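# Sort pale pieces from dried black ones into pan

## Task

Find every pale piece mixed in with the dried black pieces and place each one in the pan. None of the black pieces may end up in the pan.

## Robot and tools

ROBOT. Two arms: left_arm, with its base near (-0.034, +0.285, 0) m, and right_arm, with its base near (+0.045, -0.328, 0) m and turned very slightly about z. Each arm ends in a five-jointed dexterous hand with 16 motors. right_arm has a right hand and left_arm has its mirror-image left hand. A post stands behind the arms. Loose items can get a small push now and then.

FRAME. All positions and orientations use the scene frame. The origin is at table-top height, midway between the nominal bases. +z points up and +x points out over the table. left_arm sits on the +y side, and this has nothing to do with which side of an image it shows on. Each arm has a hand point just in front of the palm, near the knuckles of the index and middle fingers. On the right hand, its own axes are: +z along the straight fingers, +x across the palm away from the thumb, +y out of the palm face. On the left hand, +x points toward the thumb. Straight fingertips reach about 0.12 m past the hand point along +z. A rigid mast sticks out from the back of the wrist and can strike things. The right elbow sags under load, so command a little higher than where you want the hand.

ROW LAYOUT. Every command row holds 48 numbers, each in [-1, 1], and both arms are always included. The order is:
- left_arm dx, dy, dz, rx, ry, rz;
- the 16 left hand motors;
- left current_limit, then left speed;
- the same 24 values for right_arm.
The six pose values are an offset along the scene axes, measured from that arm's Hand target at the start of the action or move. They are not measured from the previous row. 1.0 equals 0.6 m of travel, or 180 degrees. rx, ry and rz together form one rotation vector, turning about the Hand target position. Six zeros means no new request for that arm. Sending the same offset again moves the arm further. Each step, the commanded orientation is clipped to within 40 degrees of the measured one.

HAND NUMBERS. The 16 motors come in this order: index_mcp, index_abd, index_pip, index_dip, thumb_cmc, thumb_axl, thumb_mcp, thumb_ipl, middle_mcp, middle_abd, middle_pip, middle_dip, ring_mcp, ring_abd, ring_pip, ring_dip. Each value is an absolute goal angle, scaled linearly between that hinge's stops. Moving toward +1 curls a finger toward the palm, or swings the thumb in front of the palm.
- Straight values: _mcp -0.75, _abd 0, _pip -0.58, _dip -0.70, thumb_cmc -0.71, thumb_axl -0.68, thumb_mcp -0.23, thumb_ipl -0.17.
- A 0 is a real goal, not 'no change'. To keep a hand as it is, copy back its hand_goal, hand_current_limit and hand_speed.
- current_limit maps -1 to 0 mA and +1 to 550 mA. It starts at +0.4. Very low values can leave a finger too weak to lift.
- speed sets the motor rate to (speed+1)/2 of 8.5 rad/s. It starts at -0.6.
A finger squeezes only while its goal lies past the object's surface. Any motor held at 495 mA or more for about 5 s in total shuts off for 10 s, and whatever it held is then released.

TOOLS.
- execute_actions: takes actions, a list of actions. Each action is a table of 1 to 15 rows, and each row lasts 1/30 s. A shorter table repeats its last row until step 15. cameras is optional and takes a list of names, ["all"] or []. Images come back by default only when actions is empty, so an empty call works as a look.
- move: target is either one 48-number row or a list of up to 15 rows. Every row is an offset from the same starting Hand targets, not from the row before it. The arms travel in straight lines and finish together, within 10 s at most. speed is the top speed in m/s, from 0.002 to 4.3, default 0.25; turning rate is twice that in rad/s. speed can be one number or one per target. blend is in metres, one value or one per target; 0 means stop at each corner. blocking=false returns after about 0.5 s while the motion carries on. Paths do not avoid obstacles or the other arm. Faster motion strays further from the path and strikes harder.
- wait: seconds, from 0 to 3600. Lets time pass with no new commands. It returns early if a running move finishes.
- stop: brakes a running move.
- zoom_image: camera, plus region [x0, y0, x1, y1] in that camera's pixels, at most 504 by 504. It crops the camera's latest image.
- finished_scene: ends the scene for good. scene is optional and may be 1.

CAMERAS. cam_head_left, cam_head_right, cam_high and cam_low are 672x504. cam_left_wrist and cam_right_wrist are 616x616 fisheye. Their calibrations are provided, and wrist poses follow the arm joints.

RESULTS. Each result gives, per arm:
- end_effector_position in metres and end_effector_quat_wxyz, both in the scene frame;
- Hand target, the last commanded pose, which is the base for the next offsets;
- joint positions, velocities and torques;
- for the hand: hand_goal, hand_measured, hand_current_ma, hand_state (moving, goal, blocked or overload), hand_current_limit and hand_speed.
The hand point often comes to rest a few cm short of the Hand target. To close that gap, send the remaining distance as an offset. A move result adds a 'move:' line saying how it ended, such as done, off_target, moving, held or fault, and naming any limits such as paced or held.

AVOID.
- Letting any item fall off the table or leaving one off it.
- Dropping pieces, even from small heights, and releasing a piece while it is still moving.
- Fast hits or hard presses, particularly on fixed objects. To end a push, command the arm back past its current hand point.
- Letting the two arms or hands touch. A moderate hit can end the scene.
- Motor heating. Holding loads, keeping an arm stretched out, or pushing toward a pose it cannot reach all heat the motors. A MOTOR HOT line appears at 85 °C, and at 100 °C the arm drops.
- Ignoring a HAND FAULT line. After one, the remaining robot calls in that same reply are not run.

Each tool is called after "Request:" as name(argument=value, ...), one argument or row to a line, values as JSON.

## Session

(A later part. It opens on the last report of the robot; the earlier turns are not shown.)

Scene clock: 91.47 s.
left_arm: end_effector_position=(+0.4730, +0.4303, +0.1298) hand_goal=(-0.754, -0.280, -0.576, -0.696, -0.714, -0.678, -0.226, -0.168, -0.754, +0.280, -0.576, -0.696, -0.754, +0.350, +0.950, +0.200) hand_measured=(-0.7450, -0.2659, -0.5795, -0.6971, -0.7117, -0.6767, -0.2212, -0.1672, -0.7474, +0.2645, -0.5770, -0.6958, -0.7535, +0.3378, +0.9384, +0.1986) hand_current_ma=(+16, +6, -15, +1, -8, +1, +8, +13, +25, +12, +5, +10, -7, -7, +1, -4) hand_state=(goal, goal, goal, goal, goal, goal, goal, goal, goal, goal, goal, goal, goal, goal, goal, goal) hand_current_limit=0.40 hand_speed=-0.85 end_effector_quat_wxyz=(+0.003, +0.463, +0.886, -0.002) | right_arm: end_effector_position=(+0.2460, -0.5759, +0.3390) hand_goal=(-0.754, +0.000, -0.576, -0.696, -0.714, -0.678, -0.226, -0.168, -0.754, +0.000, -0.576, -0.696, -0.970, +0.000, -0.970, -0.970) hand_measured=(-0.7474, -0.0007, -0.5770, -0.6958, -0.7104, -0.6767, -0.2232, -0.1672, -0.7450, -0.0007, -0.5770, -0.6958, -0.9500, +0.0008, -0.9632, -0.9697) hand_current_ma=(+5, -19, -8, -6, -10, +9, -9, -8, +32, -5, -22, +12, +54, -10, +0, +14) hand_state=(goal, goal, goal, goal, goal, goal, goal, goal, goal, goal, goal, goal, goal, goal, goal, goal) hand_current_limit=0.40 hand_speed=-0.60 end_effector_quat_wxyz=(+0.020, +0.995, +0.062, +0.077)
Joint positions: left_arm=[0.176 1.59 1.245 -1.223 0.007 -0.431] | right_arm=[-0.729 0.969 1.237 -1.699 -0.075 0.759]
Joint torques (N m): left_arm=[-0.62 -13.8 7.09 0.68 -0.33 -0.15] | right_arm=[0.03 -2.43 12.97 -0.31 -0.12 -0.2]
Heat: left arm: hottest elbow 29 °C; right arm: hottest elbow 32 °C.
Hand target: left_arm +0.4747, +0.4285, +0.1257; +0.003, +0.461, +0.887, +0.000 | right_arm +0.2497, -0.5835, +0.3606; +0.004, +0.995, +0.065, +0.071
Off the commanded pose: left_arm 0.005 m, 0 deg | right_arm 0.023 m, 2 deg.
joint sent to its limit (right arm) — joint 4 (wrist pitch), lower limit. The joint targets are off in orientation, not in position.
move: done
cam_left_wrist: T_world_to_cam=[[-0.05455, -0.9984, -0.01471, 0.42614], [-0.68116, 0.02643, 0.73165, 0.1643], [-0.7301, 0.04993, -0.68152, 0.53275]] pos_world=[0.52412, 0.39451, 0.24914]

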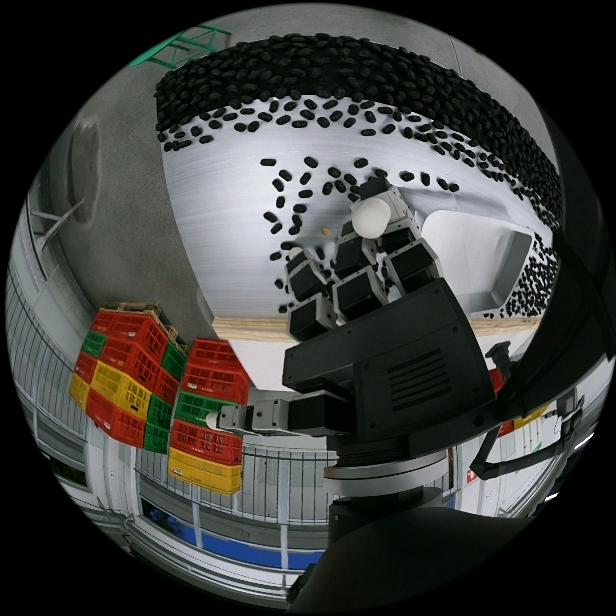

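Request:
move(
  target=[
    [0.018,0.0,0.112,0,-0.023,0, -0.754,-0.28,-0.576,-0.696,-0.714,-0.678,-0.226,-0.168,-0.754,0.28,-0.576,-0.696,-0.754,0.35,0.95,0.2,0.4,-0.6, 0,0,0,0,0,0, -0.754,0,-0.576,-0.696,-0.714,-0.678,-0.226,-0.168,-0.754,0,-0.576,-0.696,-0.97,0,-0.97,-0.97,0.4,-0.6],
  ],
  speed=0.08,
)

Request:
move(
  target=[
    [0,0,0,0,0,0, -0.754,-0.03,-0.576,0.95,-0.714,-0.678,-0.226,-0.168,-0.754,0.03,-0.576,0.95,-0.754,0.1,0.95,0.2,0.4,-0.5, 0,0,0,0,0,0, -0.754,0,-0.576,-0.696,-0.714,-0.678,-0.226,-0.168,-0.754,0,-0.576,-0.696,-0.97,0,-0.97,-0.97,0.4,-0.6],
  ],
  speed=0.08,
)

Request:
move(
  target=[
    [-0.018,0.001,-0.145,0,0.023,0, -0.754,-0.03,-0.576,0.95,-0.714,-0.678,-0.226,-0.168,-0.754,0.03,-0.576,0.95,-0.754,0.1,0.95,0.2,0.4,-0.5, 0,0,0,0,0,0, -0.754,0,-0.576,-0.696,-0.714,-0.678,-0.226,-0.168,-0.754,0,-0.576,-0.696,-0.97,0,-0.97,-0.97,0.4,-0.6],
  ],
  speed=0.06,
  cameras=["cam_left_wrist","cam_low"],
)

Request:
zoom_image(
  camera="cam_left_wrist",
  region=[280, 170, 380, 270],
)

Request:
zoom_image(
  camera="cam_low",
  region=[440, 245, 520, 325],
)

Scene clock: 93.20 s.
left_arm: end_effector_position=(+0.4680, +0.4285, +0.1591) hand_goal=(-0.754, -0.280, -0.576, -0.696, -0.714, -0.678, -0.226, -0.168, -0.754, +0.280, -0.576, -0.696, -0.754, +0.350, +0.950, +0.200) hand_measured=(-0.7438, -0.2659, -0.5795, -0.6971, -0.7129, -0.6777, -0.2212, -0.1681, -0.7474, +0.2645, -0.5757, -0.6958, -0.7535, +0.3378, +0.9384, +0.1986) hand_current_ma=(+17, +7, -12, +0, -9, +10, +10, +0, +8, +10, +15, +1, -3, -15, +0, +1) hand_state=(goal, goal, goal, goal, goal, goal, goal, goal, goal, goal, goal, goal, goal, goal, goal, goal) hand_current_limit=0.40 hand_speed=-0.60 end_effector_quat_wxyz=(+0.009, +0.463, +0.886, -0.001) | right_arm: end_effector_position=(+0.2460, -0.5759, +0.3390) hand_goal=(-0.754, +0.000, -0.576, -0.696, -0.714, -0.678, -0.226, -0.168, -0.754, +0.000, -0.576, -0.696, -0.970, +0.000, -0.970, -0.970) hand_measured=(-0.7474, -0.0007, -0.5770, -0.6958, -0.7104, -0.6777, -0.2242, -0.1681, -0.7450, -0.0007, -0.5770, -0.6958, -0.9500, -0.0007, -0.9632, -0.9697) hand_current_ma=(+10, -13, -6, -24, +7, -18, -3, +1, +38, +0, -15, +11, +59, -4, -11, +9) hand_state=(goal, goal, goal, goal, goal, goal, goal, goal, goal, goal, goal, goal, goal, goal, goal, goal) hand_current_limit=0.40 hand_speed=-0.60 end_effector_quat_wxyz=(+0.020, +0.995, +0.062, +0.077)
Joint positions: left_arm=[0.176 1.548 1.274 -1.285 0.012 -0.431] | right_arm=[-0.729 0.969 1.237 -1.699 -0.075 0.759]
Joint torques (N m): left_arm=[-0.62 -14.97 11.64 -0.23 0 -0.14] | right_arm=[0.09 -2.43 12.98 -0.31 -0.12 -0.2]
Heat: left arm: hottest elbow 29 °C; right arm: hottest elbow 32 °C.
Hand target: left_arm +0.4856, +0.4285, +0.1928; +0.035, +0.461, +0.887, +0.017 | right_arm +0.2497, -0.5835, +0.3606; +0.004, +0.995, +0.065, +0.071
Off the commanded pose: left_arm 0.038 m, 4 deg | right_arm 0.023 m, 2 deg.
joint sent to its limit (right arm) — joint 4 (wrist pitch), lower limit. The joint targets are off in orientation, not in position.
move: off_target (left_arm)

Scene clock: 94.40 s.
left_arm: end_effector_position=(+0.4679, +0.4284, +0.1590) hand_goal=(-0.754, -0.030, -0.576, +0.950, -0.714, -0.678, -0.226, -0.168, -0.754, +0.030, -0.576, +0.950, -0.754, +0.100, +0.950, +0.200) hand_measured=(-0.7450, -0.0285, -0.5808, +0.9490, -0.7129, -0.6777, -0.2203, -0.1681, -0.7486, +0.0272, -0.5757, +0.9478, -0.7523, +0.1019, +0.9384, +0.1986) hand_current_ma=(+3, +2, -11, -3, -6, +9, +13, +12, +12, +11, +2, -2, -6, -3, -3, +1) hand_state=(goal, goal, goal, goal, goal, goal, goal, goal, goal, goal, goal, goal, goal, goal, goal, goal) hand_current_limit=0.40 hand_speed=-0.50 end_effector_quat_wxyz=(+0.009, +0.463, +0.886, -0.001) | right_arm: end_effector_position=(+0.2460, -0.5759, +0.3390) hand_goal=(-0.754, +0.000, -0.576, -0.696, -0.714, -0.678, -0.226, -0.168, -0.754, +0.000, -0.576, -0.696, -0.970, +0.000, -0.970, -0.970) hand_measured=(-0.7474, +0.0008, -0.5770, -0.6958, -0.7104, -0.6777, -0.2242, -0.1681, -0.7462, -0.0007, -0.5770, -0.6971, -0.9488, +0.0008, -0.9632, -0.9697) hand_current_ma=(+26, +5, -3, +7, +13, +1, -14, +7, +28, -20, -11, +12, +52, +7, +9, +12) hand_state=(goal, goal, goal, goal, goal, goal, goal, goal, goal, goal, goal, goal, goal, goal, goal, goal) hand_current_limit=0.40 hand_speed=-0.60 end_effector_quat_wxyz=(+0.020, +0.995, +0.062, +0.077)
Joint positions: left_arm=[0.176 1.548 1.274 -1.285 0.012 -0.431] | right_arm=[-0.729 0.969 1.237 -1.699 -0.075 0.759]
Joint torques (N m): left_arm=[-0.5 -15.21 11.69 -0.25 -0.02 -0.14] | right_arm=[0.03 -2.49 12.98 -0.32 -0.12 -0.21]
Heat: left arm: hottest elbow 29 °C; right arm: hottest elbow 32 °C.
Hand target: left_arm +0.4856, +0.4285, +0.1928; +0.035, +0.461, +0.887, +0.017 | right_arm +0.2497, -0.5835, +0.3606; +0.004, +0.995, +0.065, +0.071
Off the commanded pose: left_arm 0.038 m, 4 deg | right_arm 0.023 m, 2 deg.
joint sent to its limit (right arm) — joint 4 (wrist pitch), lower limit. The joint targets are off in orientation, not in position.
move: done

Scene clock: 96.27 s.
left_arm: end_effector_position=(+0.4730, +0.4303, +0.1083) hand_goal=(-0.754, -0.030, -0.576, +0.950, -0.714, -0.678, -0.226, -0.168, -0.754, +0.030, -0.576, +0.950, -0.754, +0.100, +0.950, +0.200) hand_measured=(-0.7438, -0.0300, -0.5795, +0.9490, -0.7117, -0.6777, -0.2212, -0.1672, -0.7474, +0.0286, -0.5770, +0.9478, -0.7535, +0.1033, +0.9384, +0.1986) hand_current_ma=(+10, +4, -16, -5, -6, -6, +9, -2, +15, +10, +4, +2, +0, -5, +1, -3) hand_state=(goal, goal, goal, goal, goal, goal, goal, goal, goal, goal, goal, goal, goal, goal, goal, goal) hand_current_limit=0.40 hand_speed=-0.50 end_effector_quat_wxyz=(+0.002, +0.463, +0.886, -0.003) | right_arm: end_effector_position=(+0.2460, -0.5759, +0.3390) hand_goal=(-0.754, +0.000, -0.576, -0.696, -0.714, -0.678, -0.226, -0.168, -0.754, +0.000, -0.576, -0.696, -0.970, +0.000, -0.970, -0.970) hand_measured=(-0.7474, -0.0007, -0.5770, -0.6958, -0.7104, -0.6767, -0.2232, -0.1672, -0.7462, -0.0007, -0.5770, -0.6958, -0.9500, -0.0007, -0.9632, -0.9697) hand_current_ma=(+27, -2, +2, +6, +8, -5, -5, +0, +45, +4, -20, -3, +49, +1, -9, +0) hand_state=(goal, goal, goal, goal, goal, goal, goal, goal, goal, goal, goal, goal, goal, goal, goal, goal) hand_current_limit=0.40 hand_speed=-0.60 end_effector_quat_wxyz=(+0.020, +0.995, +0.062, +0.077)
Joint positions: left_arm=[0.176 1.613 1.213 -1.172 0.007 -0.431] | right_arm=[-0.729 0.969 1.237 -1.699 -0.075 0.759]
Joint torques (N m): left_arm=[-0.5 -14.04 6.97 0.68 -0.33 -0.13] | right_arm=[0.03 -2.49 13 -0.32 -0.12 -0.21]
Heat: left arm: hottest elbow 29 °C; right arm: hottest elbow 32 °C.
Hand target: left_arm +0.4749, +0.4292, +0.1060; +0.003, +0.461, +0.887, +0.001 | right_arm +0.2497, -0.5835, +0.3606; +0.004, +0.995, +0.065, +0.071
Off the commanded pose: left_arm 0.003 m, 0 deg | right_arm 0.023 m, 2 deg.
joint sent to its limit (right arm) — joint 4 (wrist pitch), lower limit. The joint targets are off in orientation, not in position.
move: done
cam_left_wrist: T_world_to_cam=[[-0.05464, -0.99841, -0.0139, 0.4258], [-0.67865, 0.02692, 0.73397, 0.1784], [-0.73242, 0.04954, -0.67904, 0.51907]] pos_world=[0.52452, 0.39461, 0.22745]
Images, in order (width x height): cam_low 672x504, cam_left_wrist 616x616.

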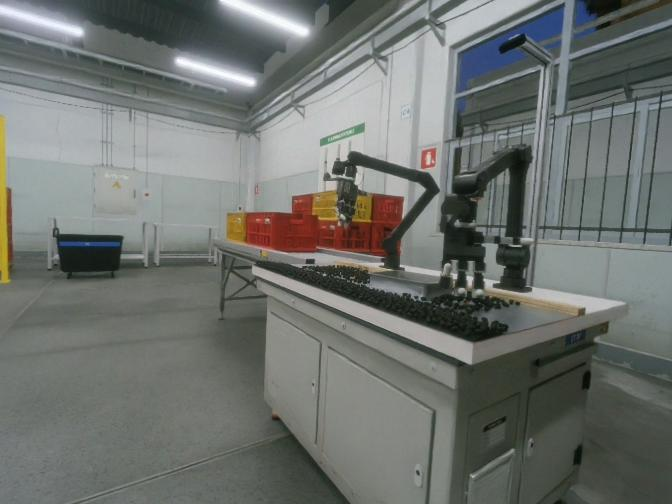

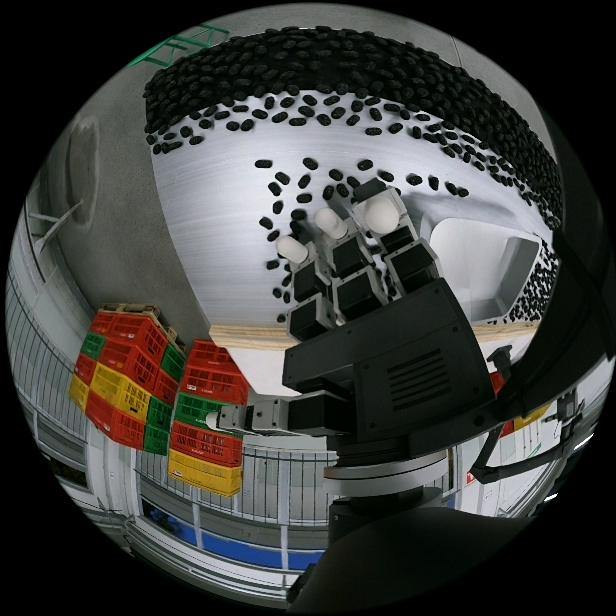

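Scaled by 5.040 from the camera's image (finer frame: 880x880).

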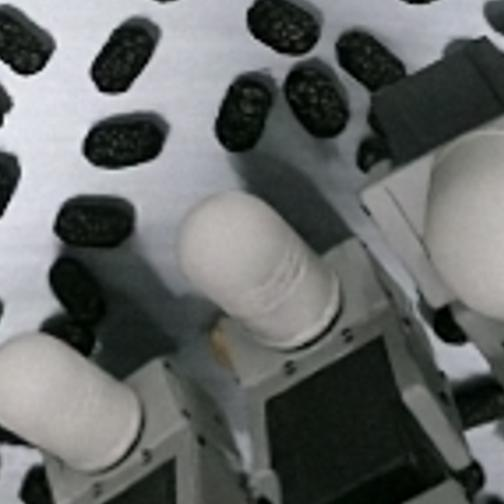

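Scaled by 6.300 from the camera's image (finer frame: 960x720).

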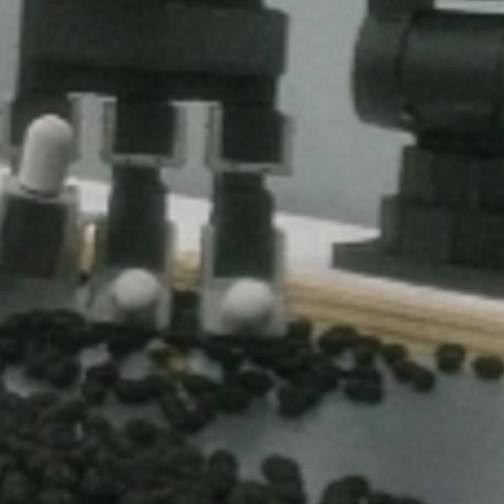

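Request:
move(
  target=[
    [0.001,0.0,-0.02,0,0,0, -0.754,-0.03,-0.576,0.95,-0.714,-0.678,-0.226,-0.168,-0.754,0.03,-0.576,0.95,-0.754,0.1,0.95,0.2,0.4,-0.5, 0,0,0,0,0,0, -0.754,0,-0.576,-0.696,-0.714,-0.678,-0.226,-0.168,-0.754,0,-0.576,-0.696,-0.97,0,-0.97,-0.97,0.4,-0.6],
  ],
  speed=0.04,
  cameras=["cam_left_wrist","cam_low"],
)

Request:
zoom_image(
  camera="cam_left_wrist",
  region=[290, 190, 370, 270],
)

Request:
zoom_image(
  camera="cam_low",
  region=[440, 245, 520, 325],
)

Scene clock: 97.13 s.
left_arm: end_effector_position=(+0.4757, +0.4310, +0.1008) hand_goal=(-0.754, -0.030, -0.576, +0.950, -0.714, -0.678, -0.226, -0.168, -0.754, +0.030, -0.576, +0.950, -0.754, +0.100, +0.950, +0.200) hand_measured=(-0.7450, -0.0300, -0.5808, +0.9503, -0.7117, -0.6777, -0.2212, -0.1681, -0.7474, +0.0403, -0.5821, +0.9478, -0.7523, +0.1019, +0.9371, +0.1986) hand_current_ma=(+13, +5, -3, -8, -8, -5, +8, +7, +15, +5, +0, -2, -4, +1, +0, +7) hand_state=(goal, goal, goal, goal, goal, goal, goal, goal, goal, goal, goal, goal, goal, goal, goal, goal) hand_current_limit=0.40 hand_speed=-0.50 end_effector_quat_wxyz=(+0.006, +0.463, +0.886, +0.001) | right_arm: end_effector_position=(+0.2460, -0.5759, +0.3390) hand_goal=(-0.754, +0.000, -0.576, -0.696, -0.714, -0.678, -0.226, -0.168, -0.754, +0.000, -0.576, -0.696, -0.970, +0.000, -0.970, -0.970) hand_measured=(-0.7474, +0.0008, -0.5757, -0.6958, -0.7104, -0.6767, -0.2232, -0.1672, -0.7450, +0.0008, -0.5770, -0.6958, -0.9500, -0.0007, -0.9619, -0.9697) hand_current_ma=(+24, -13, +2, -10, +9, -8, -16, +6, +40, -3, -6, +20, +45, +7, +5, +13) hand_state=(goal, goal, goal, goal, goal, goal, goal, goal, goal, goal, goal, goal, goal, goal, goal, goal) hand_current_limit=0.40 hand_speed=-0.60 end_effector_quat_wxyz=(+0.020, +0.995, +0.062, +0.077)
Joint positions: left_arm=[0.176 1.621 1.2 -1.139 0.006 -0.431] | right_arm=[-0.729 0.969 1.237 -1.699 -0.075 0.759]
Joint torques (N m): left_arm=[-0.5 -13.63 6.67 0.61 -0.29 -0.13] | right_arm=[-0.03 -2.49 13 -0.34 -0.13 -0.21]
Heat: left arm: hottest elbow 29 °C; right arm: hottest elbow 32 °C.
Hand target: left_arm +0.4754, +0.4291, +0.0939; +0.003, +0.461, +0.887, +0.000 | right_arm +0.2497, -0.5835, +0.3606; +0.004, +0.995, +0.065, +0.071
Off the commanded pose: left_arm 0.007 m, 0 deg | right_arm 0.023 m, 2 deg.
joint sent to its limit (right arm) — joint 4 (wrist pitch), lower limit. The joint targets are off in orientation, not in position.
move: done
cam_left_wrist: T_world_to_cam=[[-0.05442, -0.99836, -0.01761, 0.42677], [-0.68675, 0.02462, 0.72647, 0.19139], [-0.72485, 0.05163, -0.68697, 0.5122]] pos_world=[0.52593, 0.39492, 0.22034]
Images, in order (width x height): cam_low 672x504, cam_left_wrist 616x616.

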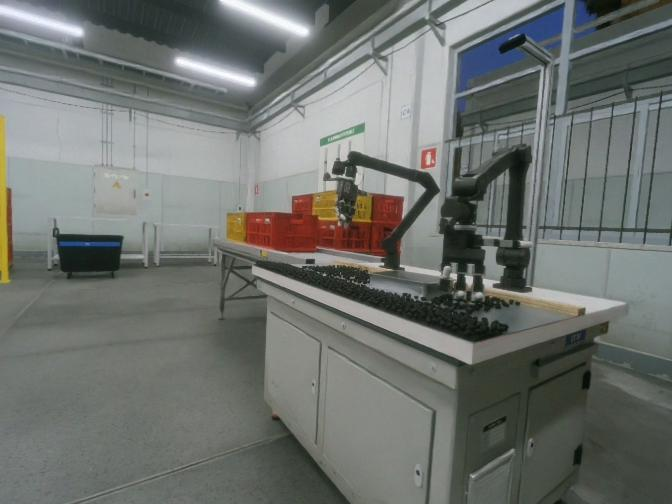

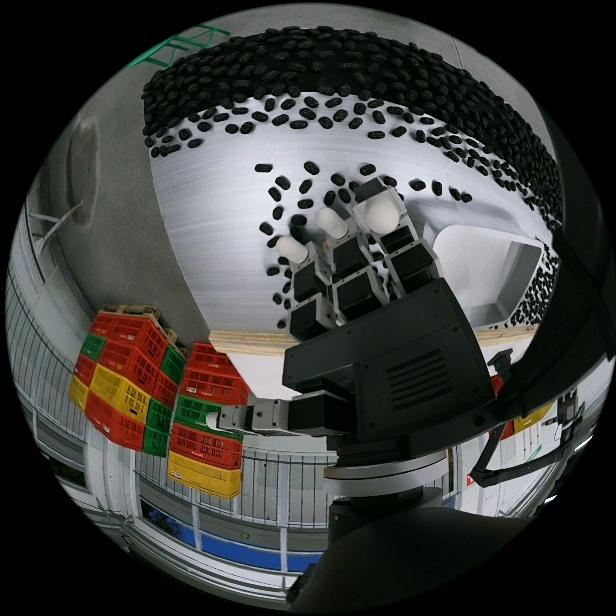

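Scaled by 6.300 from the camera's image (finer frame: 880x880).

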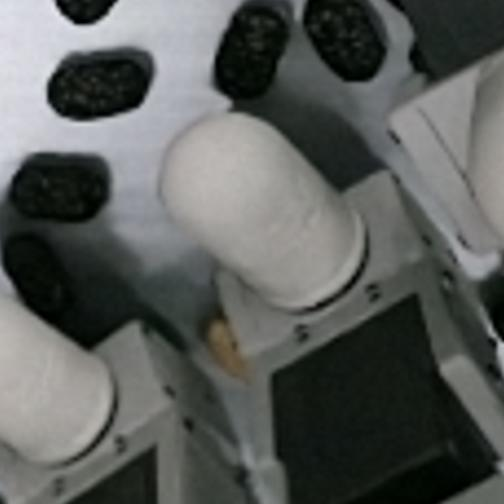

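Scaled by 6.300 from the camera's image (finer frame: 960x720).

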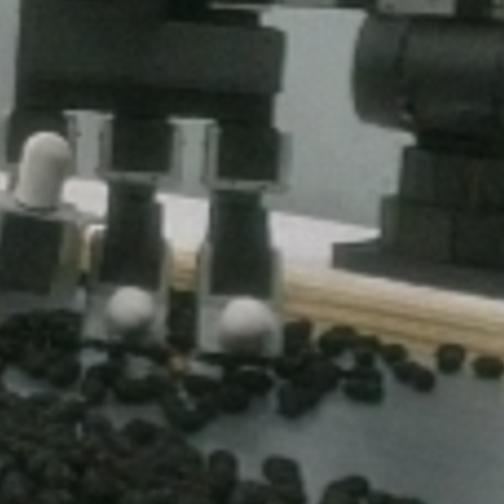

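Request:
move(
  target=[
    [0.0,0.0,0,0,0,0, -0.754,0.15,-0.576,0.95,-0.714,-0.678,-0.226,-0.168,-0.754,-0.15,-0.576,0.95,-0.754,0.1,0.95,0.2,0.4,-0.9, 0,0,0,0,0,0, -0.754,0,-0.576,-0.696,-0.714,-0.678,-0.226,-0.168,-0.754,0,-0.576,-0.696,-0.97,0,-0.97,-0.97,0.4,-0.6],
  ],
  speed=0.04,
  cameras=["cam_left_wrist","cam_low"],
)

Request:
zoom_image(
  camera="cam_left_wrist",
  region=[290, 190, 370, 270],
)

Request:
zoom_image(
  camera="cam_low",
  region=[440, 265, 500, 325],
)

Scene clock: 97.87 s.
left_arm: end_effector_position=(+0.4759, +0.4310, +0.1008) hand_goal=(-0.754, +0.150, -0.576, +0.950, -0.714, -0.678, -0.226, -0.168, -0.754, -0.150, -0.576, +0.950, -0.754, +0.100, +0.950, +0.200) hand_measured=(-0.7450, +0.0872, -0.5847, +0.9478, -0.7117, -0.6777, -0.2212, -0.1672, -0.7474, -0.0827, -0.5808, +0.9478, -0.7523, +0.1033, +0.9384, +0.1986) hand_current_ma=(+13, -19, -6, -2, -16, -3, +5, -2, +13, +26, -6, +5, -2, -8, -7, +7) hand_state=(goal, blocked, goal, goal, goal, goal, goal, goal, goal, blocked, goal, goal, goal, goal, goal, goal) hand_current_limit=0.40 hand_speed=-0.90 end_effector_quat_wxyz=(+0.006, +0.463, +0.886, +0.001) | right_arm: end_effector_position=(+0.2460, -0.5759, +0.3390) hand_goal=(-0.754, +0.000, -0.576, -0.696, -0.714, -0.678, -0.226, -0.168, -0.754, +0.000, -0.576, -0.696, -0.970, +0.000, -0.970, -0.970) hand_measured=(-0.7474, +0.0008, -0.5770, -0.6958, -0.7092, -0.6777, -0.2232, -0.1681, -0.7450, -0.0007, -0.5757, -0.6958, -0.9500, -0.0007, -0.9632, -0.9697) hand_current_ma=(+16, +3, +5, +3, -6, -4, +4, +12, +15, +4, -6, +3, +43, -2, +6, +4) hand_state=(goal, goal, goal, goal, goal, goal, goal, goal, goal, goal, goal, goal, goal, goal, goal, goal) hand_current_limit=0.40 hand_speed=-0.60 end_effector_quat_wxyz=(+0.020, +0.995, +0.062, +0.077)
Joint positions: left_arm=[0.176 1.621 1.2 -1.138 0.006 -0.431] | right_arm=[-0.729 0.969 1.237 -1.699 -0.075 0.759]
Joint torques (N m): left_arm=[-0.5 -13.68 6.68 0.61 -0.29 -0.14] | right_arm=[-0.03 -2.49 12.97 -0.32 -0.12 -0.2]
Heat: left arm: hottest elbow 29 °C; right arm: hottest elbow 32 °C.
Hand target: left_arm +0.4755, +0.4291, +0.0939; +0.003, +0.461, +0.887, +0.000 | right_arm +0.2497, -0.5835, +0.3606; +0.004, +0.995, +0.065, +0.071
Off the commanded pose: left_arm 0.007 m, 0 deg | right_arm 0.023 m, 2 deg.
joint sent to its limit (right arm) — joint 4 (wrist pitch), lower limit. The joint targets are off in orientation, not in position.
move: done
cam_left_wrist: T_world_to_cam=[[-0.05441, -0.99836, -0.01779, 0.42681], [-0.68727, 0.02451, 0.72599, 0.19181], [-0.72436, 0.05173, -0.68748, 0.51215]] pos_world=[0.52603, 0.39492, 0.22043]
Images, in order (width x height): cam_low 672x504, cam_left_wrist 616x616.

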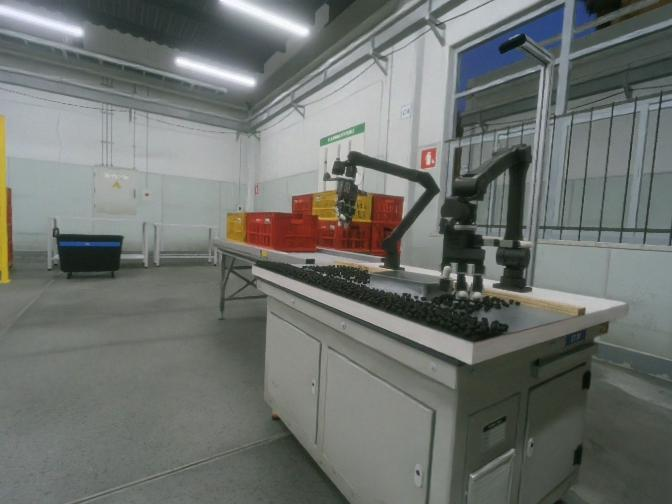

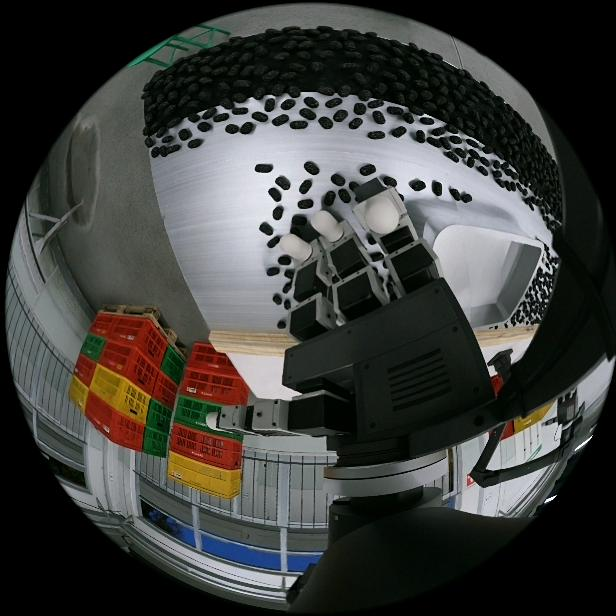

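Scaled by 6.300 from the camera's image (finer frame: 880x880).

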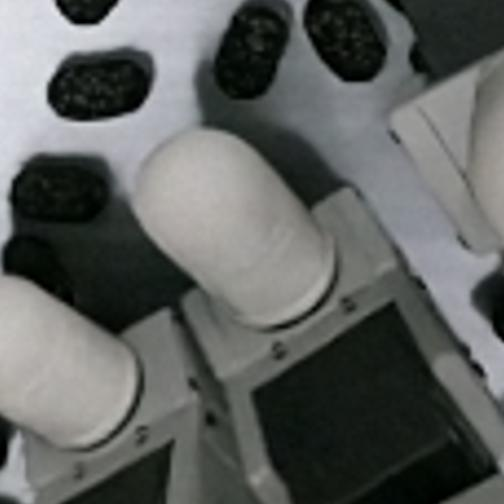

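Scaled by 8.400 from the camera's image (finer frame: 960x720).

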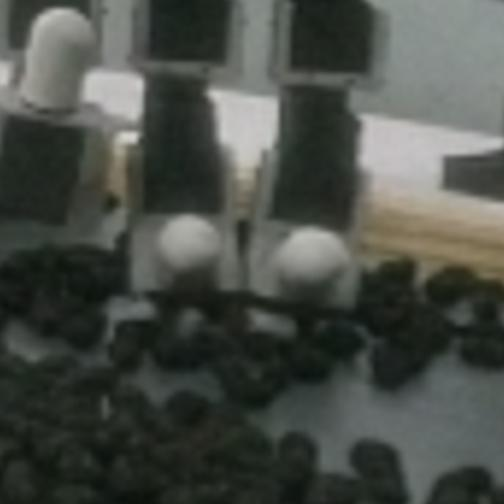

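Request:
move(
  target=[
    [0.0,0.0,0,0,0,0, -0.754,-0.03,-0.576,0.95,-0.714,-0.678,-0.226,-0.168,-0.754,0.03,-0.576,0.95,-0.754,0.1,0.95,0.2,0.4,-0.9, 0,0,0,0,0,0, -0.754,0,-0.576,-0.696,-0.714,-0.678,-0.226,-0.168,-0.754,0,-0.576,-0.696,-0.97,0,-0.97,-0.97,0.4,-0.6],
  ],
  speed=0.04,
  cameras=["cam_left_wrist","cam_low"],
)

Request:
zoom_image(
  camera="cam_left_wrist",
  region=[290, 190, 370, 270],
)

Request:
zoom_image(
  camera="cam_low",
  region=[440, 265, 500, 325],
)

Scene clock: 98.73 s.
left_arm: end_effector_position=(+0.4759, +0.4310, +0.1008) hand_goal=(-0.754, -0.030, -0.576, +0.950, -0.714, -0.678, -0.226, -0.168, -0.754, +0.030, -0.576, +0.950, -0.754, +0.100, +0.950, +0.200) hand_measured=(-0.7450, -0.0212, -0.5847, +0.9490, -0.7117, -0.6767, -0.2203, -0.1681, -0.7474, +0.0198, -0.5808, +0.9478, -0.7535, +0.1033, +0.9384, +0.1973) hand_current_ma=(+17, +9, -7, -1, -1, -3, +11, +5, +13, +6, +0, +0, +0, -7, -5, +6) hand_state=(goal, goal, goal, goal, goal, goal, goal, goal, goal, goal, goal, goal, goal, goal, goal, goal) hand_current_limit=0.40 hand_speed=-0.90 end_effector_quat_wxyz=(+0.006, +0.463, +0.886, +0.001) | right_arm: end_effector_position=(+0.2460, -0.5759, +0.3390) hand_goal=(-0.754, +0.000, -0.576, -0.696, -0.714, -0.678, -0.226, -0.168, -0.754, +0.000, -0.576, -0.696, -0.970, +0.000, -0.970, -0.970) hand_measured=(-0.7462, +0.0008, -0.5770, -0.6958, -0.7104, -0.6767, -0.2242, -0.1672, -0.7450, -0.0007, -0.5757, -0.6958, -0.9500, -0.0007, -0.9619, -0.9697) hand_current_ma=(+10, +0, -12, -10, -5, -8, +1, +20, +15, +2, -5, -7, +54, +4, +22, +13) hand_state=(goal, goal, goal, goal, goal, goal, goal, goal, goal, goal, goal, goal, goal, goal, goal, goal) hand_current_limit=0.40 hand_speed=-0.60 end_effector_quat_wxyz=(+0.020, +0.995, +0.062, +0.077)
Joint positions: left_arm=[0.176 1.621 1.2 -1.138 0.006 -0.431] | right_arm=[-0.729 0.969 1.237 -1.699 -0.075 0.759]
Joint torques (N m): left_arm=[-0.44 -13.68 6.68 0.61 -0.29 -0.13] | right_arm=[0.03 -2.49 12.98 -0.31 -0.12 -0.21]
Heat: left arm: hottest elbow 29 °C; right arm: hottest elbow 32 °C.
Hand target: left_arm +0.4755, +0.4291, +0.0939; +0.003, +0.461, +0.887, +0.000 | right_arm +0.2497, -0.5835, +0.3606; +0.004, +0.995, +0.065, +0.071
Off the commanded pose: left_arm 0.007 m, 0 deg | right_arm 0.023 m, 2 deg.
joint sent to its limit (right arm) — joint 4 (wrist pitch), lower limit. The joint targets are off in orientation, not in position.
move: done
cam_left_wrist: T_world_to_cam=[[-0.05441, -0.99836, -0.01779, 0.42681], [-0.68727, 0.02451, 0.72599, 0.19181], [-0.72436, 0.05173, -0.68748, 0.51215]] pos_world=[0.52603, 0.39492, 0.22043]
Images, in order (width x height): cam_low 672x504, cam_left_wrist 616x616.

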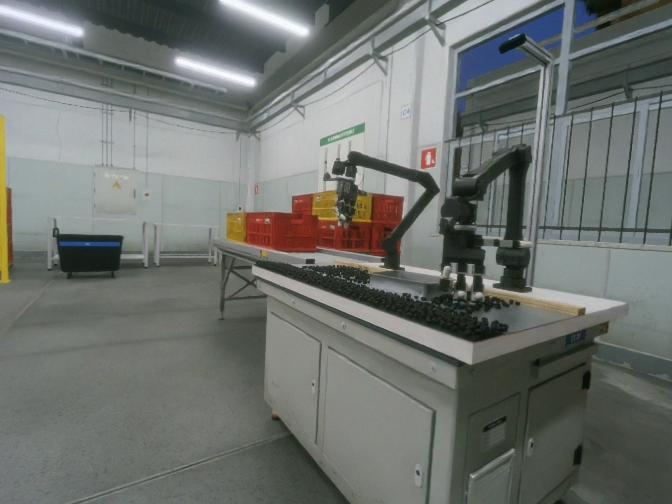

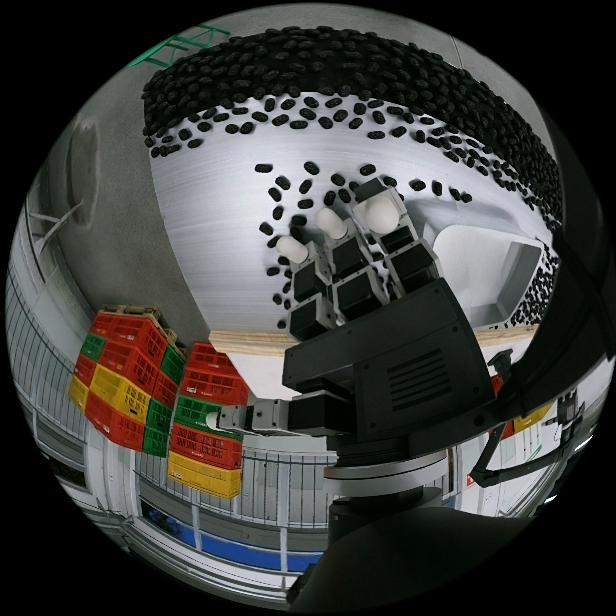

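Scaled by 6.300 from the camera's image (finer frame: 880x880).

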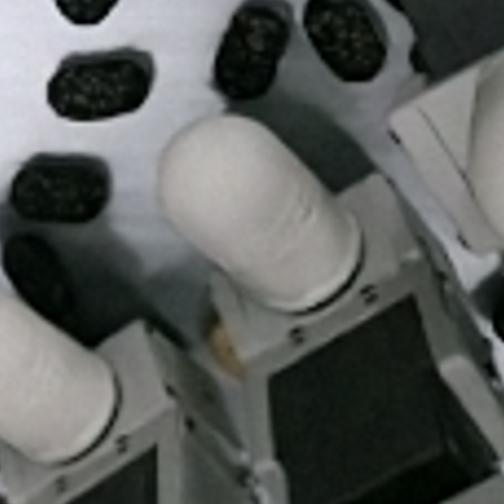

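Scaled by 8.400 from the camera's image (finer frame: 960x720).

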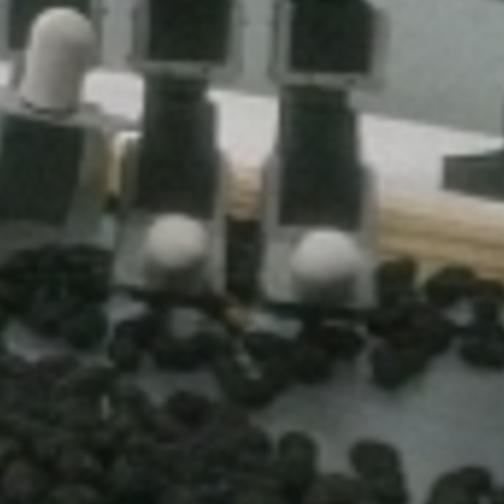

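Request:
zoom_image(
  camera="cam_low",
  region=[450, 275, 490, 315],
)

Scaled by 12.600 from the camera's image (finer frame: 960x720).

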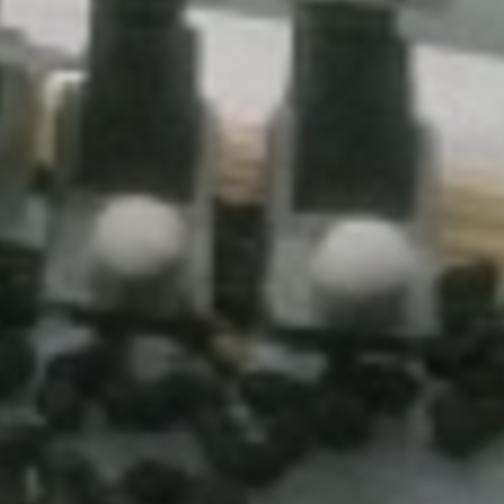

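Request:
move(
  target=[
    [0.02,0.0,0.165,0,-0.023,0, -0.754,-0.03,-0.576,0.75,-0.714,-0.678,-0.226,-0.168,-0.754,0.03,-0.576,0.75,-0.754,0.1,0.95,0.2,0.4,-0.6, 0,0,0,0,0,0, -0.754,0,-0.576,-0.696,-0.714,-0.678,-0.226,-0.168,-0.754,0,-0.576,-0.696,-0.97,0,-0.97,-0.97,0.4,-0.6],
    [0.03,0.198,0.165,0,-0.023,0, -0.754,-0.03,-0.576,0.75,-0.714,-0.678,-0.226,-0.168,-0.754,0.03,-0.576,0.75,-0.754,0.1,0.95,0.2,0.4,-0.6, 0,0,0,0,0,0, -0.754,0,-0.576,-0.696,-0.714,-0.678,-0.226,-0.168,-0.754,0,-0.576,-0.696,-0.97,0,-0.97,-0.97,0.4,-0.6],
    [0.0125,0.198,0.02,0,0,0, -0.754,-0.03,-0.576,0.75,-0.714,-0.678,-0.226,-0.168,-0.754,0.03,-0.576,0.75,-0.754,0.1,0.95,0.2,0.4,-0.6, 0,0,0,0,0,0, -0.754,0,-0.576,-0.696,-0.714,-0.678,-0.226,-0.168,-0.754,0,-0.576,-0.696,-0.97,0,-0.97,-0.97,0.4,-0.6],
  ],
  speed=0.12,
  blend=0.02,
  cameras=["cam_left_wrist","cam_low","cam_high"],
)

Request:
zoom_image(
  camera="cam_left_wrist",
  region=[270, 150, 410, 290],
)

Request:
zoom_image(
  camera="cam_low",
  region=[470, 255, 550, 335],
)

Request:
zoom_image(
  camera="cam_high",
  region=[100, 150, 240, 290],
)

Scene clock: 103.53 s.
left_arm: end_effector_position=(+0.4806, +0.5442, +0.1039) hand_goal=(-0.754, -0.030, -0.576, +0.750, -0.714, -0.678, -0.226, -0.168, -0.754, +0.030, -0.576, +0.750, -0.754, +0.100, +0.950, +0.200) hand_measured=(-0.7450, -0.0212, -0.5834, +0.7503, -0.7117, -0.6767, -0.2212, -0.1681, -0.7474, +0.0213, -0.5808, +0.7516, -0.7535, +0.1033, +0.9384, +0.1973) hand_current_ma=(+6, -1, -18, +2, -12, +2, +11, +11, +3, +9, -6, +9, -10, -5, -14, +9) hand_state=(goal, goal, goal, goal, goal, goal, goal, goal, goal, goal, goal, goal, goal, goal, goal, goal) hand_current_limit=0.40 hand_speed=-0.60 end_effector_quat_wxyz=(+0.000, +0.457, +0.889, -0.007) | right_arm: end_effector_position=(+0.2460, -0.5759, +0.3390) hand_goal=(-0.754, +0.000, -0.576, -0.696, -0.714, -0.678, -0.226, -0.168, -0.754, +0.000, -0.576, -0.696, -0.970, +0.000, -0.970, -0.970) hand_measured=(-0.7462, +0.0008, -0.5770, -0.6971, -0.7104, -0.6777, -0.2232, -0.1672, -0.7450, +0.0008, -0.5770, -0.6958, -0.9500, +0.0023, -0.9619, -0.9697) hand_current_ma=(+14, -2, +0, -11, +6, +3, -9, +4, +22, +8, -16, +24, +55, -12, +9, +19) hand_state=(goal, goal, goal, goal, goal, goal, goal, goal, goal, goal, goal, goal, goal, goal, goal, goal) hand_current_limit=0.40 hand_speed=-0.60 end_effector_quat_wxyz=(+0.020, +0.995, +0.062, +0.077)
Joint positions: left_arm=[0.4 1.719 1.34 -1.203 0.008 -0.221] | right_arm=[-0.729 0.969 1.237 -1.699 -0.075 0.759]
Joint torques (N m): left_arm=[0.56 -16.03 7.1 0.69 -0.33 0.12] | right_arm=[0.03 -2.49 12.98 -0.35 -0.13 -0.21]
Heat: left arm: hottest elbow 29 °C; right arm: hottest elbow 33 °C.
Hand target: left_arm +0.4829, +0.5479, +0.1058; +0.003, +0.462, +0.887, +0.000 | right_arm +0.2497, -0.5835, +0.3606; +0.004, +0.995, +0.065, +0.071
Off the commanded pose: left_arm 0.005 m, 1 deg | right_arm 0.023 m, 2 deg.
joint sent to its limit (right arm) — joint 4 (wrist pitch), lower limit. The joint targets are off in orientation, not in position.
move: done
cam_left_wrist: T_world_to_cam=[[-0.04176, -0.99909, -0.00929, 0.53358], [-0.67353, 0.02128, 0.73885, 0.18383], [-0.73798, 0.03711, -0.6738, 0.52496]] pos_world=[0.53351, 0.50969, 0.22285]
Images, in order (width x height): cam_high 672x504, cam_low 672x504, cam_left_wrist 616x616.

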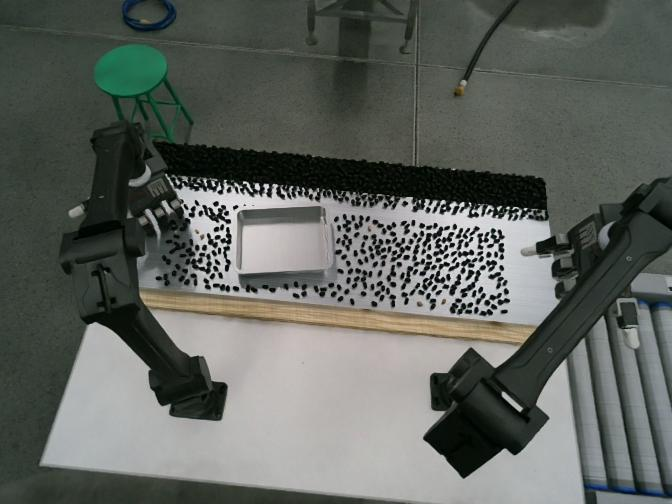

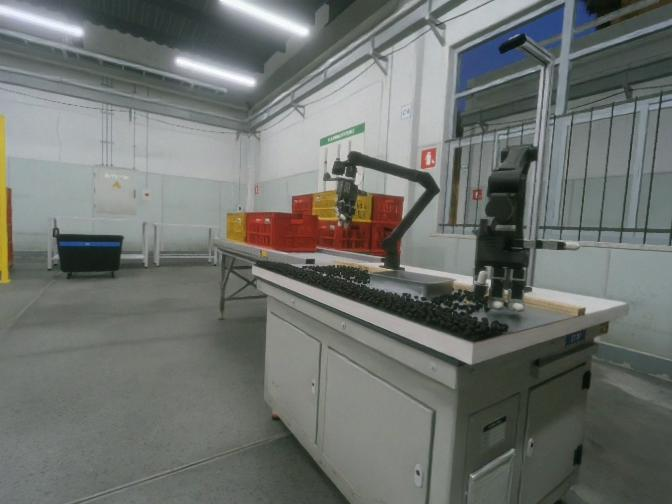

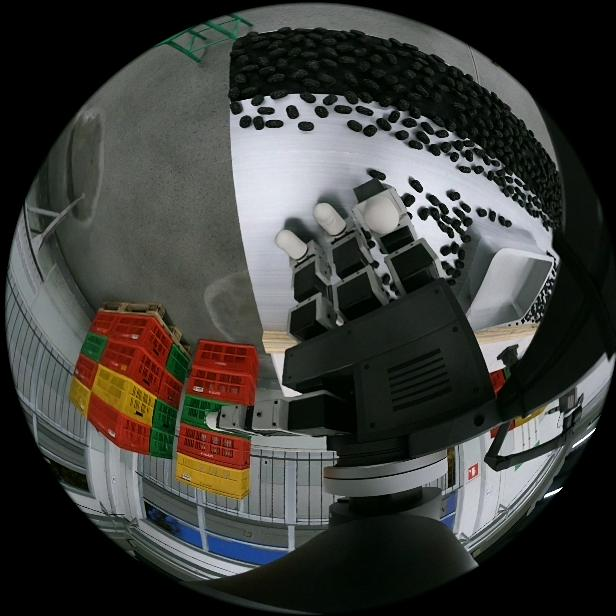

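Scaled by 3.600 from the camera's image (finer frame: 880x880).

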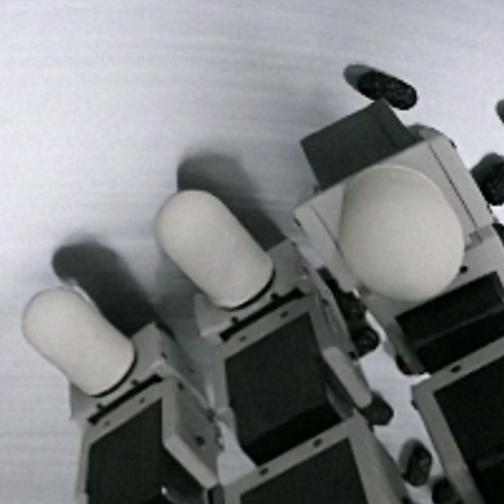

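Scaled by 6.300 from the camera's image (finer frame: 960x720).

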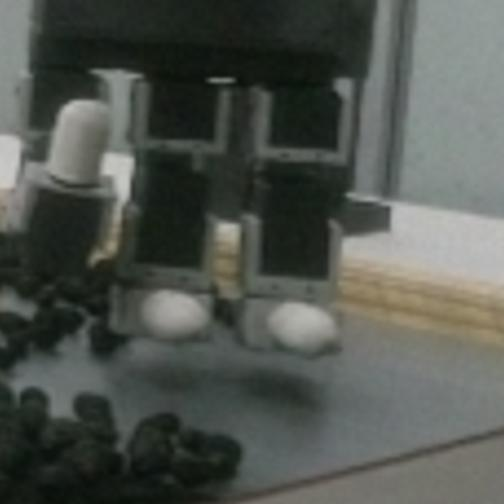

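Scaled by 3.600 from the camera's image (finer frame: 960x720).

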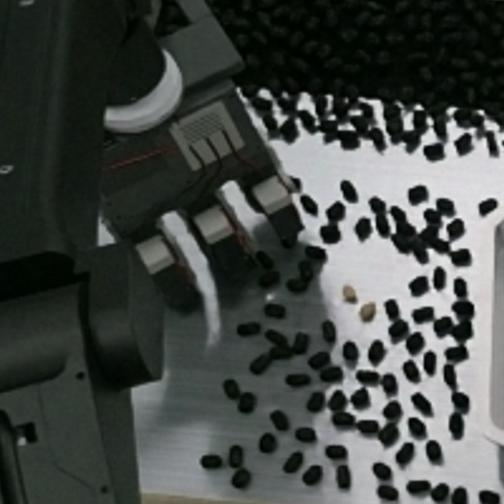

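Request:
move(
  target=[
    [0,0.0,-0.02,0,0,0, -0.754,-0.03,-0.576,0.75,-0.714,-0.678,-0.226,-0.168,-0.754,0.03,-0.576,0.75,-0.754,0.1,0.95,0.2,0.4,-0.6, 0,0,0,0,0,0, -0.754,0,-0.576,-0.696,-0.714,-0.678,-0.226,-0.168,-0.754,0,-0.576,-0.696,-0.97,0,-0.97,-0.97,0.4,-0.6],
  ],
  speed=0.04,
  cameras=["cam_low"],
)

Request:
zoom_image(
  camera="cam_low",
  region=[480, 275, 540, 335],
)

Request:
move(
  target=[
    [0,0.0,-0.012,0,0,0, -0.754,-0.03,-0.576,0.75,-0.714,-0.678,-0.226,-0.168,-0.754,0.03,-0.576,0.75,-0.754,0.1,0.95,0.2,0.4,-0.6, 0,0,0,0,0,0, -0.754,0,-0.576,-0.696,-0.714,-0.678,-0.226,-0.168,-0.754,0,-0.576,-0.696,-0.97,0,-0.97,-0.97,0.4,-0.6],
  ],
  speed=0.04,
  cameras=["cam_low","cam_left_wrist"],
)

Request:
zoom_image(
  camera="cam_low",
  region=[480, 275, 540, 335],
)

Request:
zoom_image(
  camera="cam_left_wrist",
  region=[270, 170, 390, 290],
)

Scene clock: 104.50 s.
left_arm: end_effector_position=(+0.4822, +0.5449, +0.0978) hand_goal=(-0.754, -0.030, -0.576, +0.750, -0.714, -0.678, -0.226, -0.168, -0.754, +0.030, -0.576, +0.750, -0.754, +0.100, +0.950, +0.200) hand_measured=(-0.7450, -0.0227, -0.5834, +0.7490, -0.7104, -0.6777, -0.2212, -0.1672, -0.7474, +0.0213, -0.5808, +0.7503, -0.7523, +0.1033, +0.9384, +0.1986) hand_current_ma=(+7, +7, -13, +7, -8, +3, +5, +6, +6, +9, +4, -2, -3, -5, -9, +7) hand_state=(goal, goal, goal, goal, goal, goal, goal, goal, goal, goal, goal, goal, goal, goal, goal, goal) hand_current_limit=0.40 hand_speed=-0.60 end_effector_quat_wxyz=(+0.003, +0.458, +0.889, -0.002) | right_arm: end_effector_position=(+0.2460, -0.5759, +0.3390) hand_goal=(-0.754, +0.000, -0.576, -0.696, -0.714, -0.678, -0.226, -0.168, -0.754, +0.000, -0.576, -0.696, -0.970, +0.000, -0.970, -0.970) hand_measured=(-0.7462, +0.0008, -0.5770, -0.6958, -0.7104, -0.6777, -0.2242, -0.1672, -0.7450, -0.0007, -0.5770, -0.6958, -0.9512, +0.0008, -0.9632, -0.9697) hand_current_ma=(+25, -6, +1, -14, +17, +5, -7, +16, +18, +7, -19, +5, +48, -6, +11, +15) hand_state=(goal, goal, goal, goal, goal, goal, goal, goal, goal, goal, goal, goal, goal, goal, goal, goal) hand_current_limit=0.40 hand_speed=-0.60 end_effector_quat_wxyz=(+0.020, +0.995, +0.062, +0.077)
Joint positions: left_arm=[0.4 1.724 1.326 -1.173 0.008 -0.221] | right_arm=[-0.729 0.969 1.237 -1.699 -0.075 0.759]
Joint torques (N m): left_arm=[0.38 -15.38 6.95 0.92 -0.32 0.12] | right_arm=[0.03 -2.55 13 -0.32 -0.12 -0.21]
Heat: left arm: hottest elbow 29 °C; right arm: hottest elbow 33 °C.
Hand target: left_arm +0.4829, +0.5479, +0.0939; +0.003, +0.462, +0.887, +0.000 | right_arm +0.2497, -0.5835, +0.3606; +0.004, +0.995, +0.065, +0.071
Off the commanded pose: left_arm 0.005 m, 1 deg | right_arm 0.023 m, 2 deg.
joint sent to its limit (right arm) — joint 4 (wrist pitch), lower limit. The joint targets are off in orientation, not in position.
move: done

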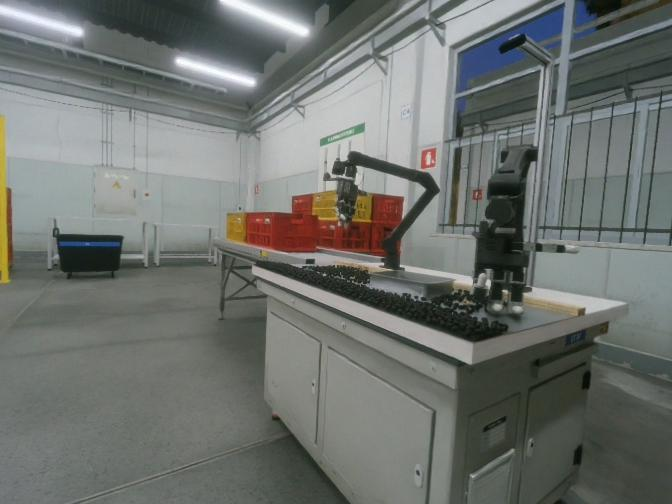

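Scaled by 8.400 from the camera's image (finer frame: 960x720).

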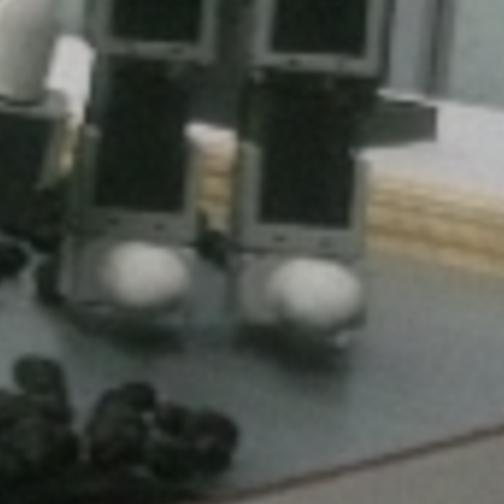

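Scene clock: 105.03 s.
left_arm: end_effector_position=(+0.4833, +0.5455, +0.0940) hand_goal=(-0.754, -0.030, -0.576, +0.750, -0.714, -0.678, -0.226, -0.168, -0.754, +0.030, -0.576, +0.750, -0.754, +0.100, +0.950, +0.200) hand_measured=(-0.7486, -0.0212, -0.5834, +0.7503, -0.7129, -0.6777, -0.2212, -0.1672, -0.7486, +0.0213, -0.5808, +0.7401, -0.7535, +0.1019, +0.9384, +0.1986) hand_current_ma=(+3, +1, -11, -7, -6, +0, +13, +3, +9, +8, +3, -2, -1, -2, -4, +1) hand_state=(goal, goal, goal, goal, goal, goal, goal, goal, goal, goal, goal, goal, goal, goal, goal, goal) hand_current_limit=0.40 hand_speed=-0.60 end_effector_quat_wxyz=(+0.005, +0.458, +0.889, +0.001) | right_arm: end_effector_position=(+0.2460, -0.5759, +0.3390) hand_goal=(-0.754, +0.000, -0.576, -0.696, -0.714, -0.678, -0.226, -0.168, -0.754, +0.000, -0.576, -0.696, -0.970, +0.000, -0.970, -0.970) hand_measured=(-0.7474, -0.0007, -0.5770, -0.6958, -0.7104, -0.6767, -0.2232, -0.1681, -0.7450, -0.0007, -0.5770, -0.6958, -0.9500, -0.0007, -0.9632, -0.9697) hand_current_ma=(+24, -15, -14, -22, +10, -9, -15, +7, +25, -10, -3, +2, +67, +0, +14, +18) hand_state=(goal, goal, goal, goal, goal, goal, goal, goal, goal, goal, goal, goal, goal, goal, goal, goal) hand_current_limit=0.40 hand_speed=-0.60 end_effector_quat_wxyz=(+0.020, +0.995, +0.062, +0.077)
Joint positions: left_arm=[0.4 1.727 1.319 -1.155 0.007 -0.221] | right_arm=[-0.729 0.969 1.237 -1.699 -0.075 0.759]
Joint torques (N m): left_arm=[0.5 -15.21 6.83 0.73 -0.29 0.13] | right_arm=[0.03 -2.43 13 -0.31 -0.12 -0.21]
Heat: left arm: hottest elbow 29 °C; right arm: hottest elbow 33 °C.
Hand target: left_arm +0.4830, +0.5479, +0.0867; +0.003, +0.461, +0.887, +0.000 | right_arm +0.2497, -0.5835, +0.3606; +0.004, +0.995, +0.065, +0.071
Off the commanded pose: left_arm 0.008 m, 1 deg | right_arm 0.023 m, 2 deg.
joint sent to its limit (right arm) — joint 4 (wrist pitch), lower limit. The joint targets are off in orientation, not in position.
move: done
cam_left_wrist: T_world_to_cam=[[-0.04151, -0.99898, -0.0176, 0.53552], [-0.68538, 0.01566, 0.72802, 0.20263], [-0.72701, 0.04229, -0.68533, 0.51309]] pos_world=[0.53412, 0.5101, 0.21354]

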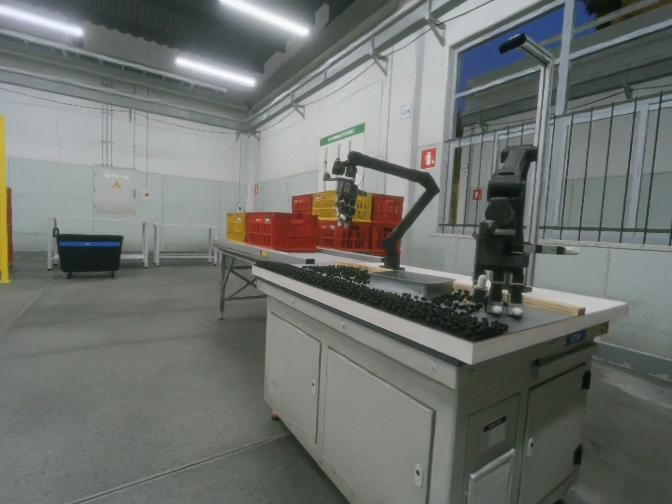

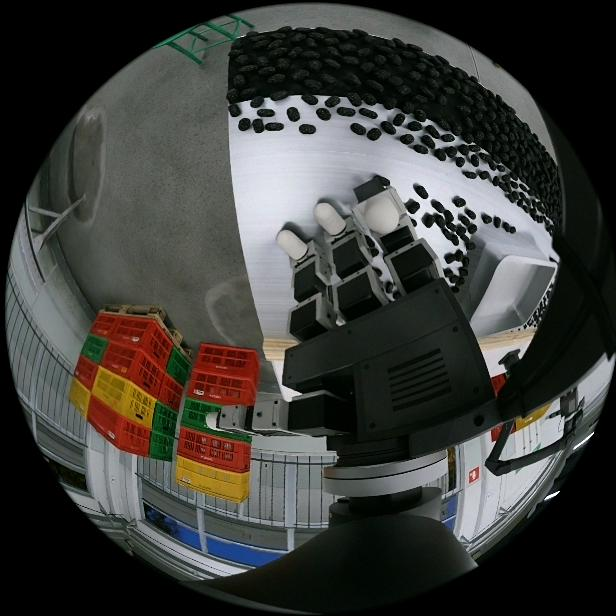

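Scaled by 8.400 from the camera's image (finer frame: 960x720).

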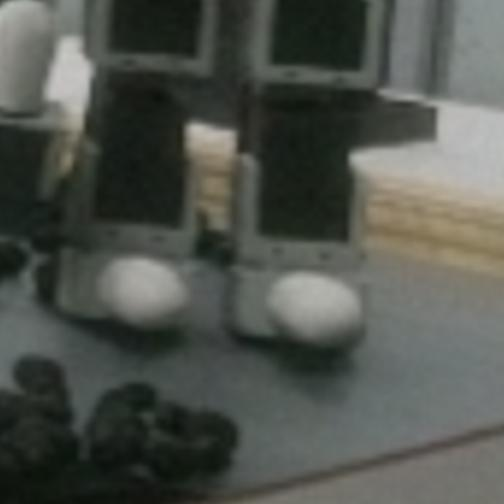

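Scaled by 4.200 from the camera's image (finer frame: 880x880).

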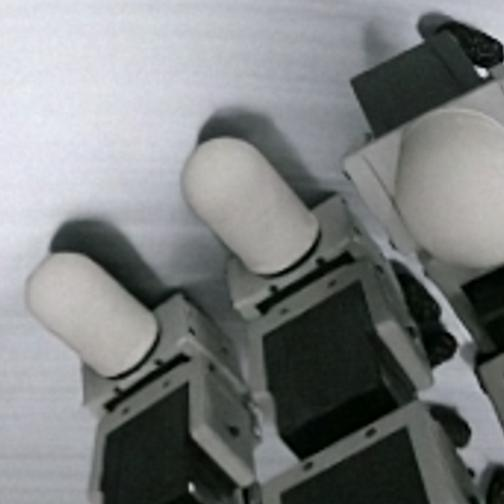

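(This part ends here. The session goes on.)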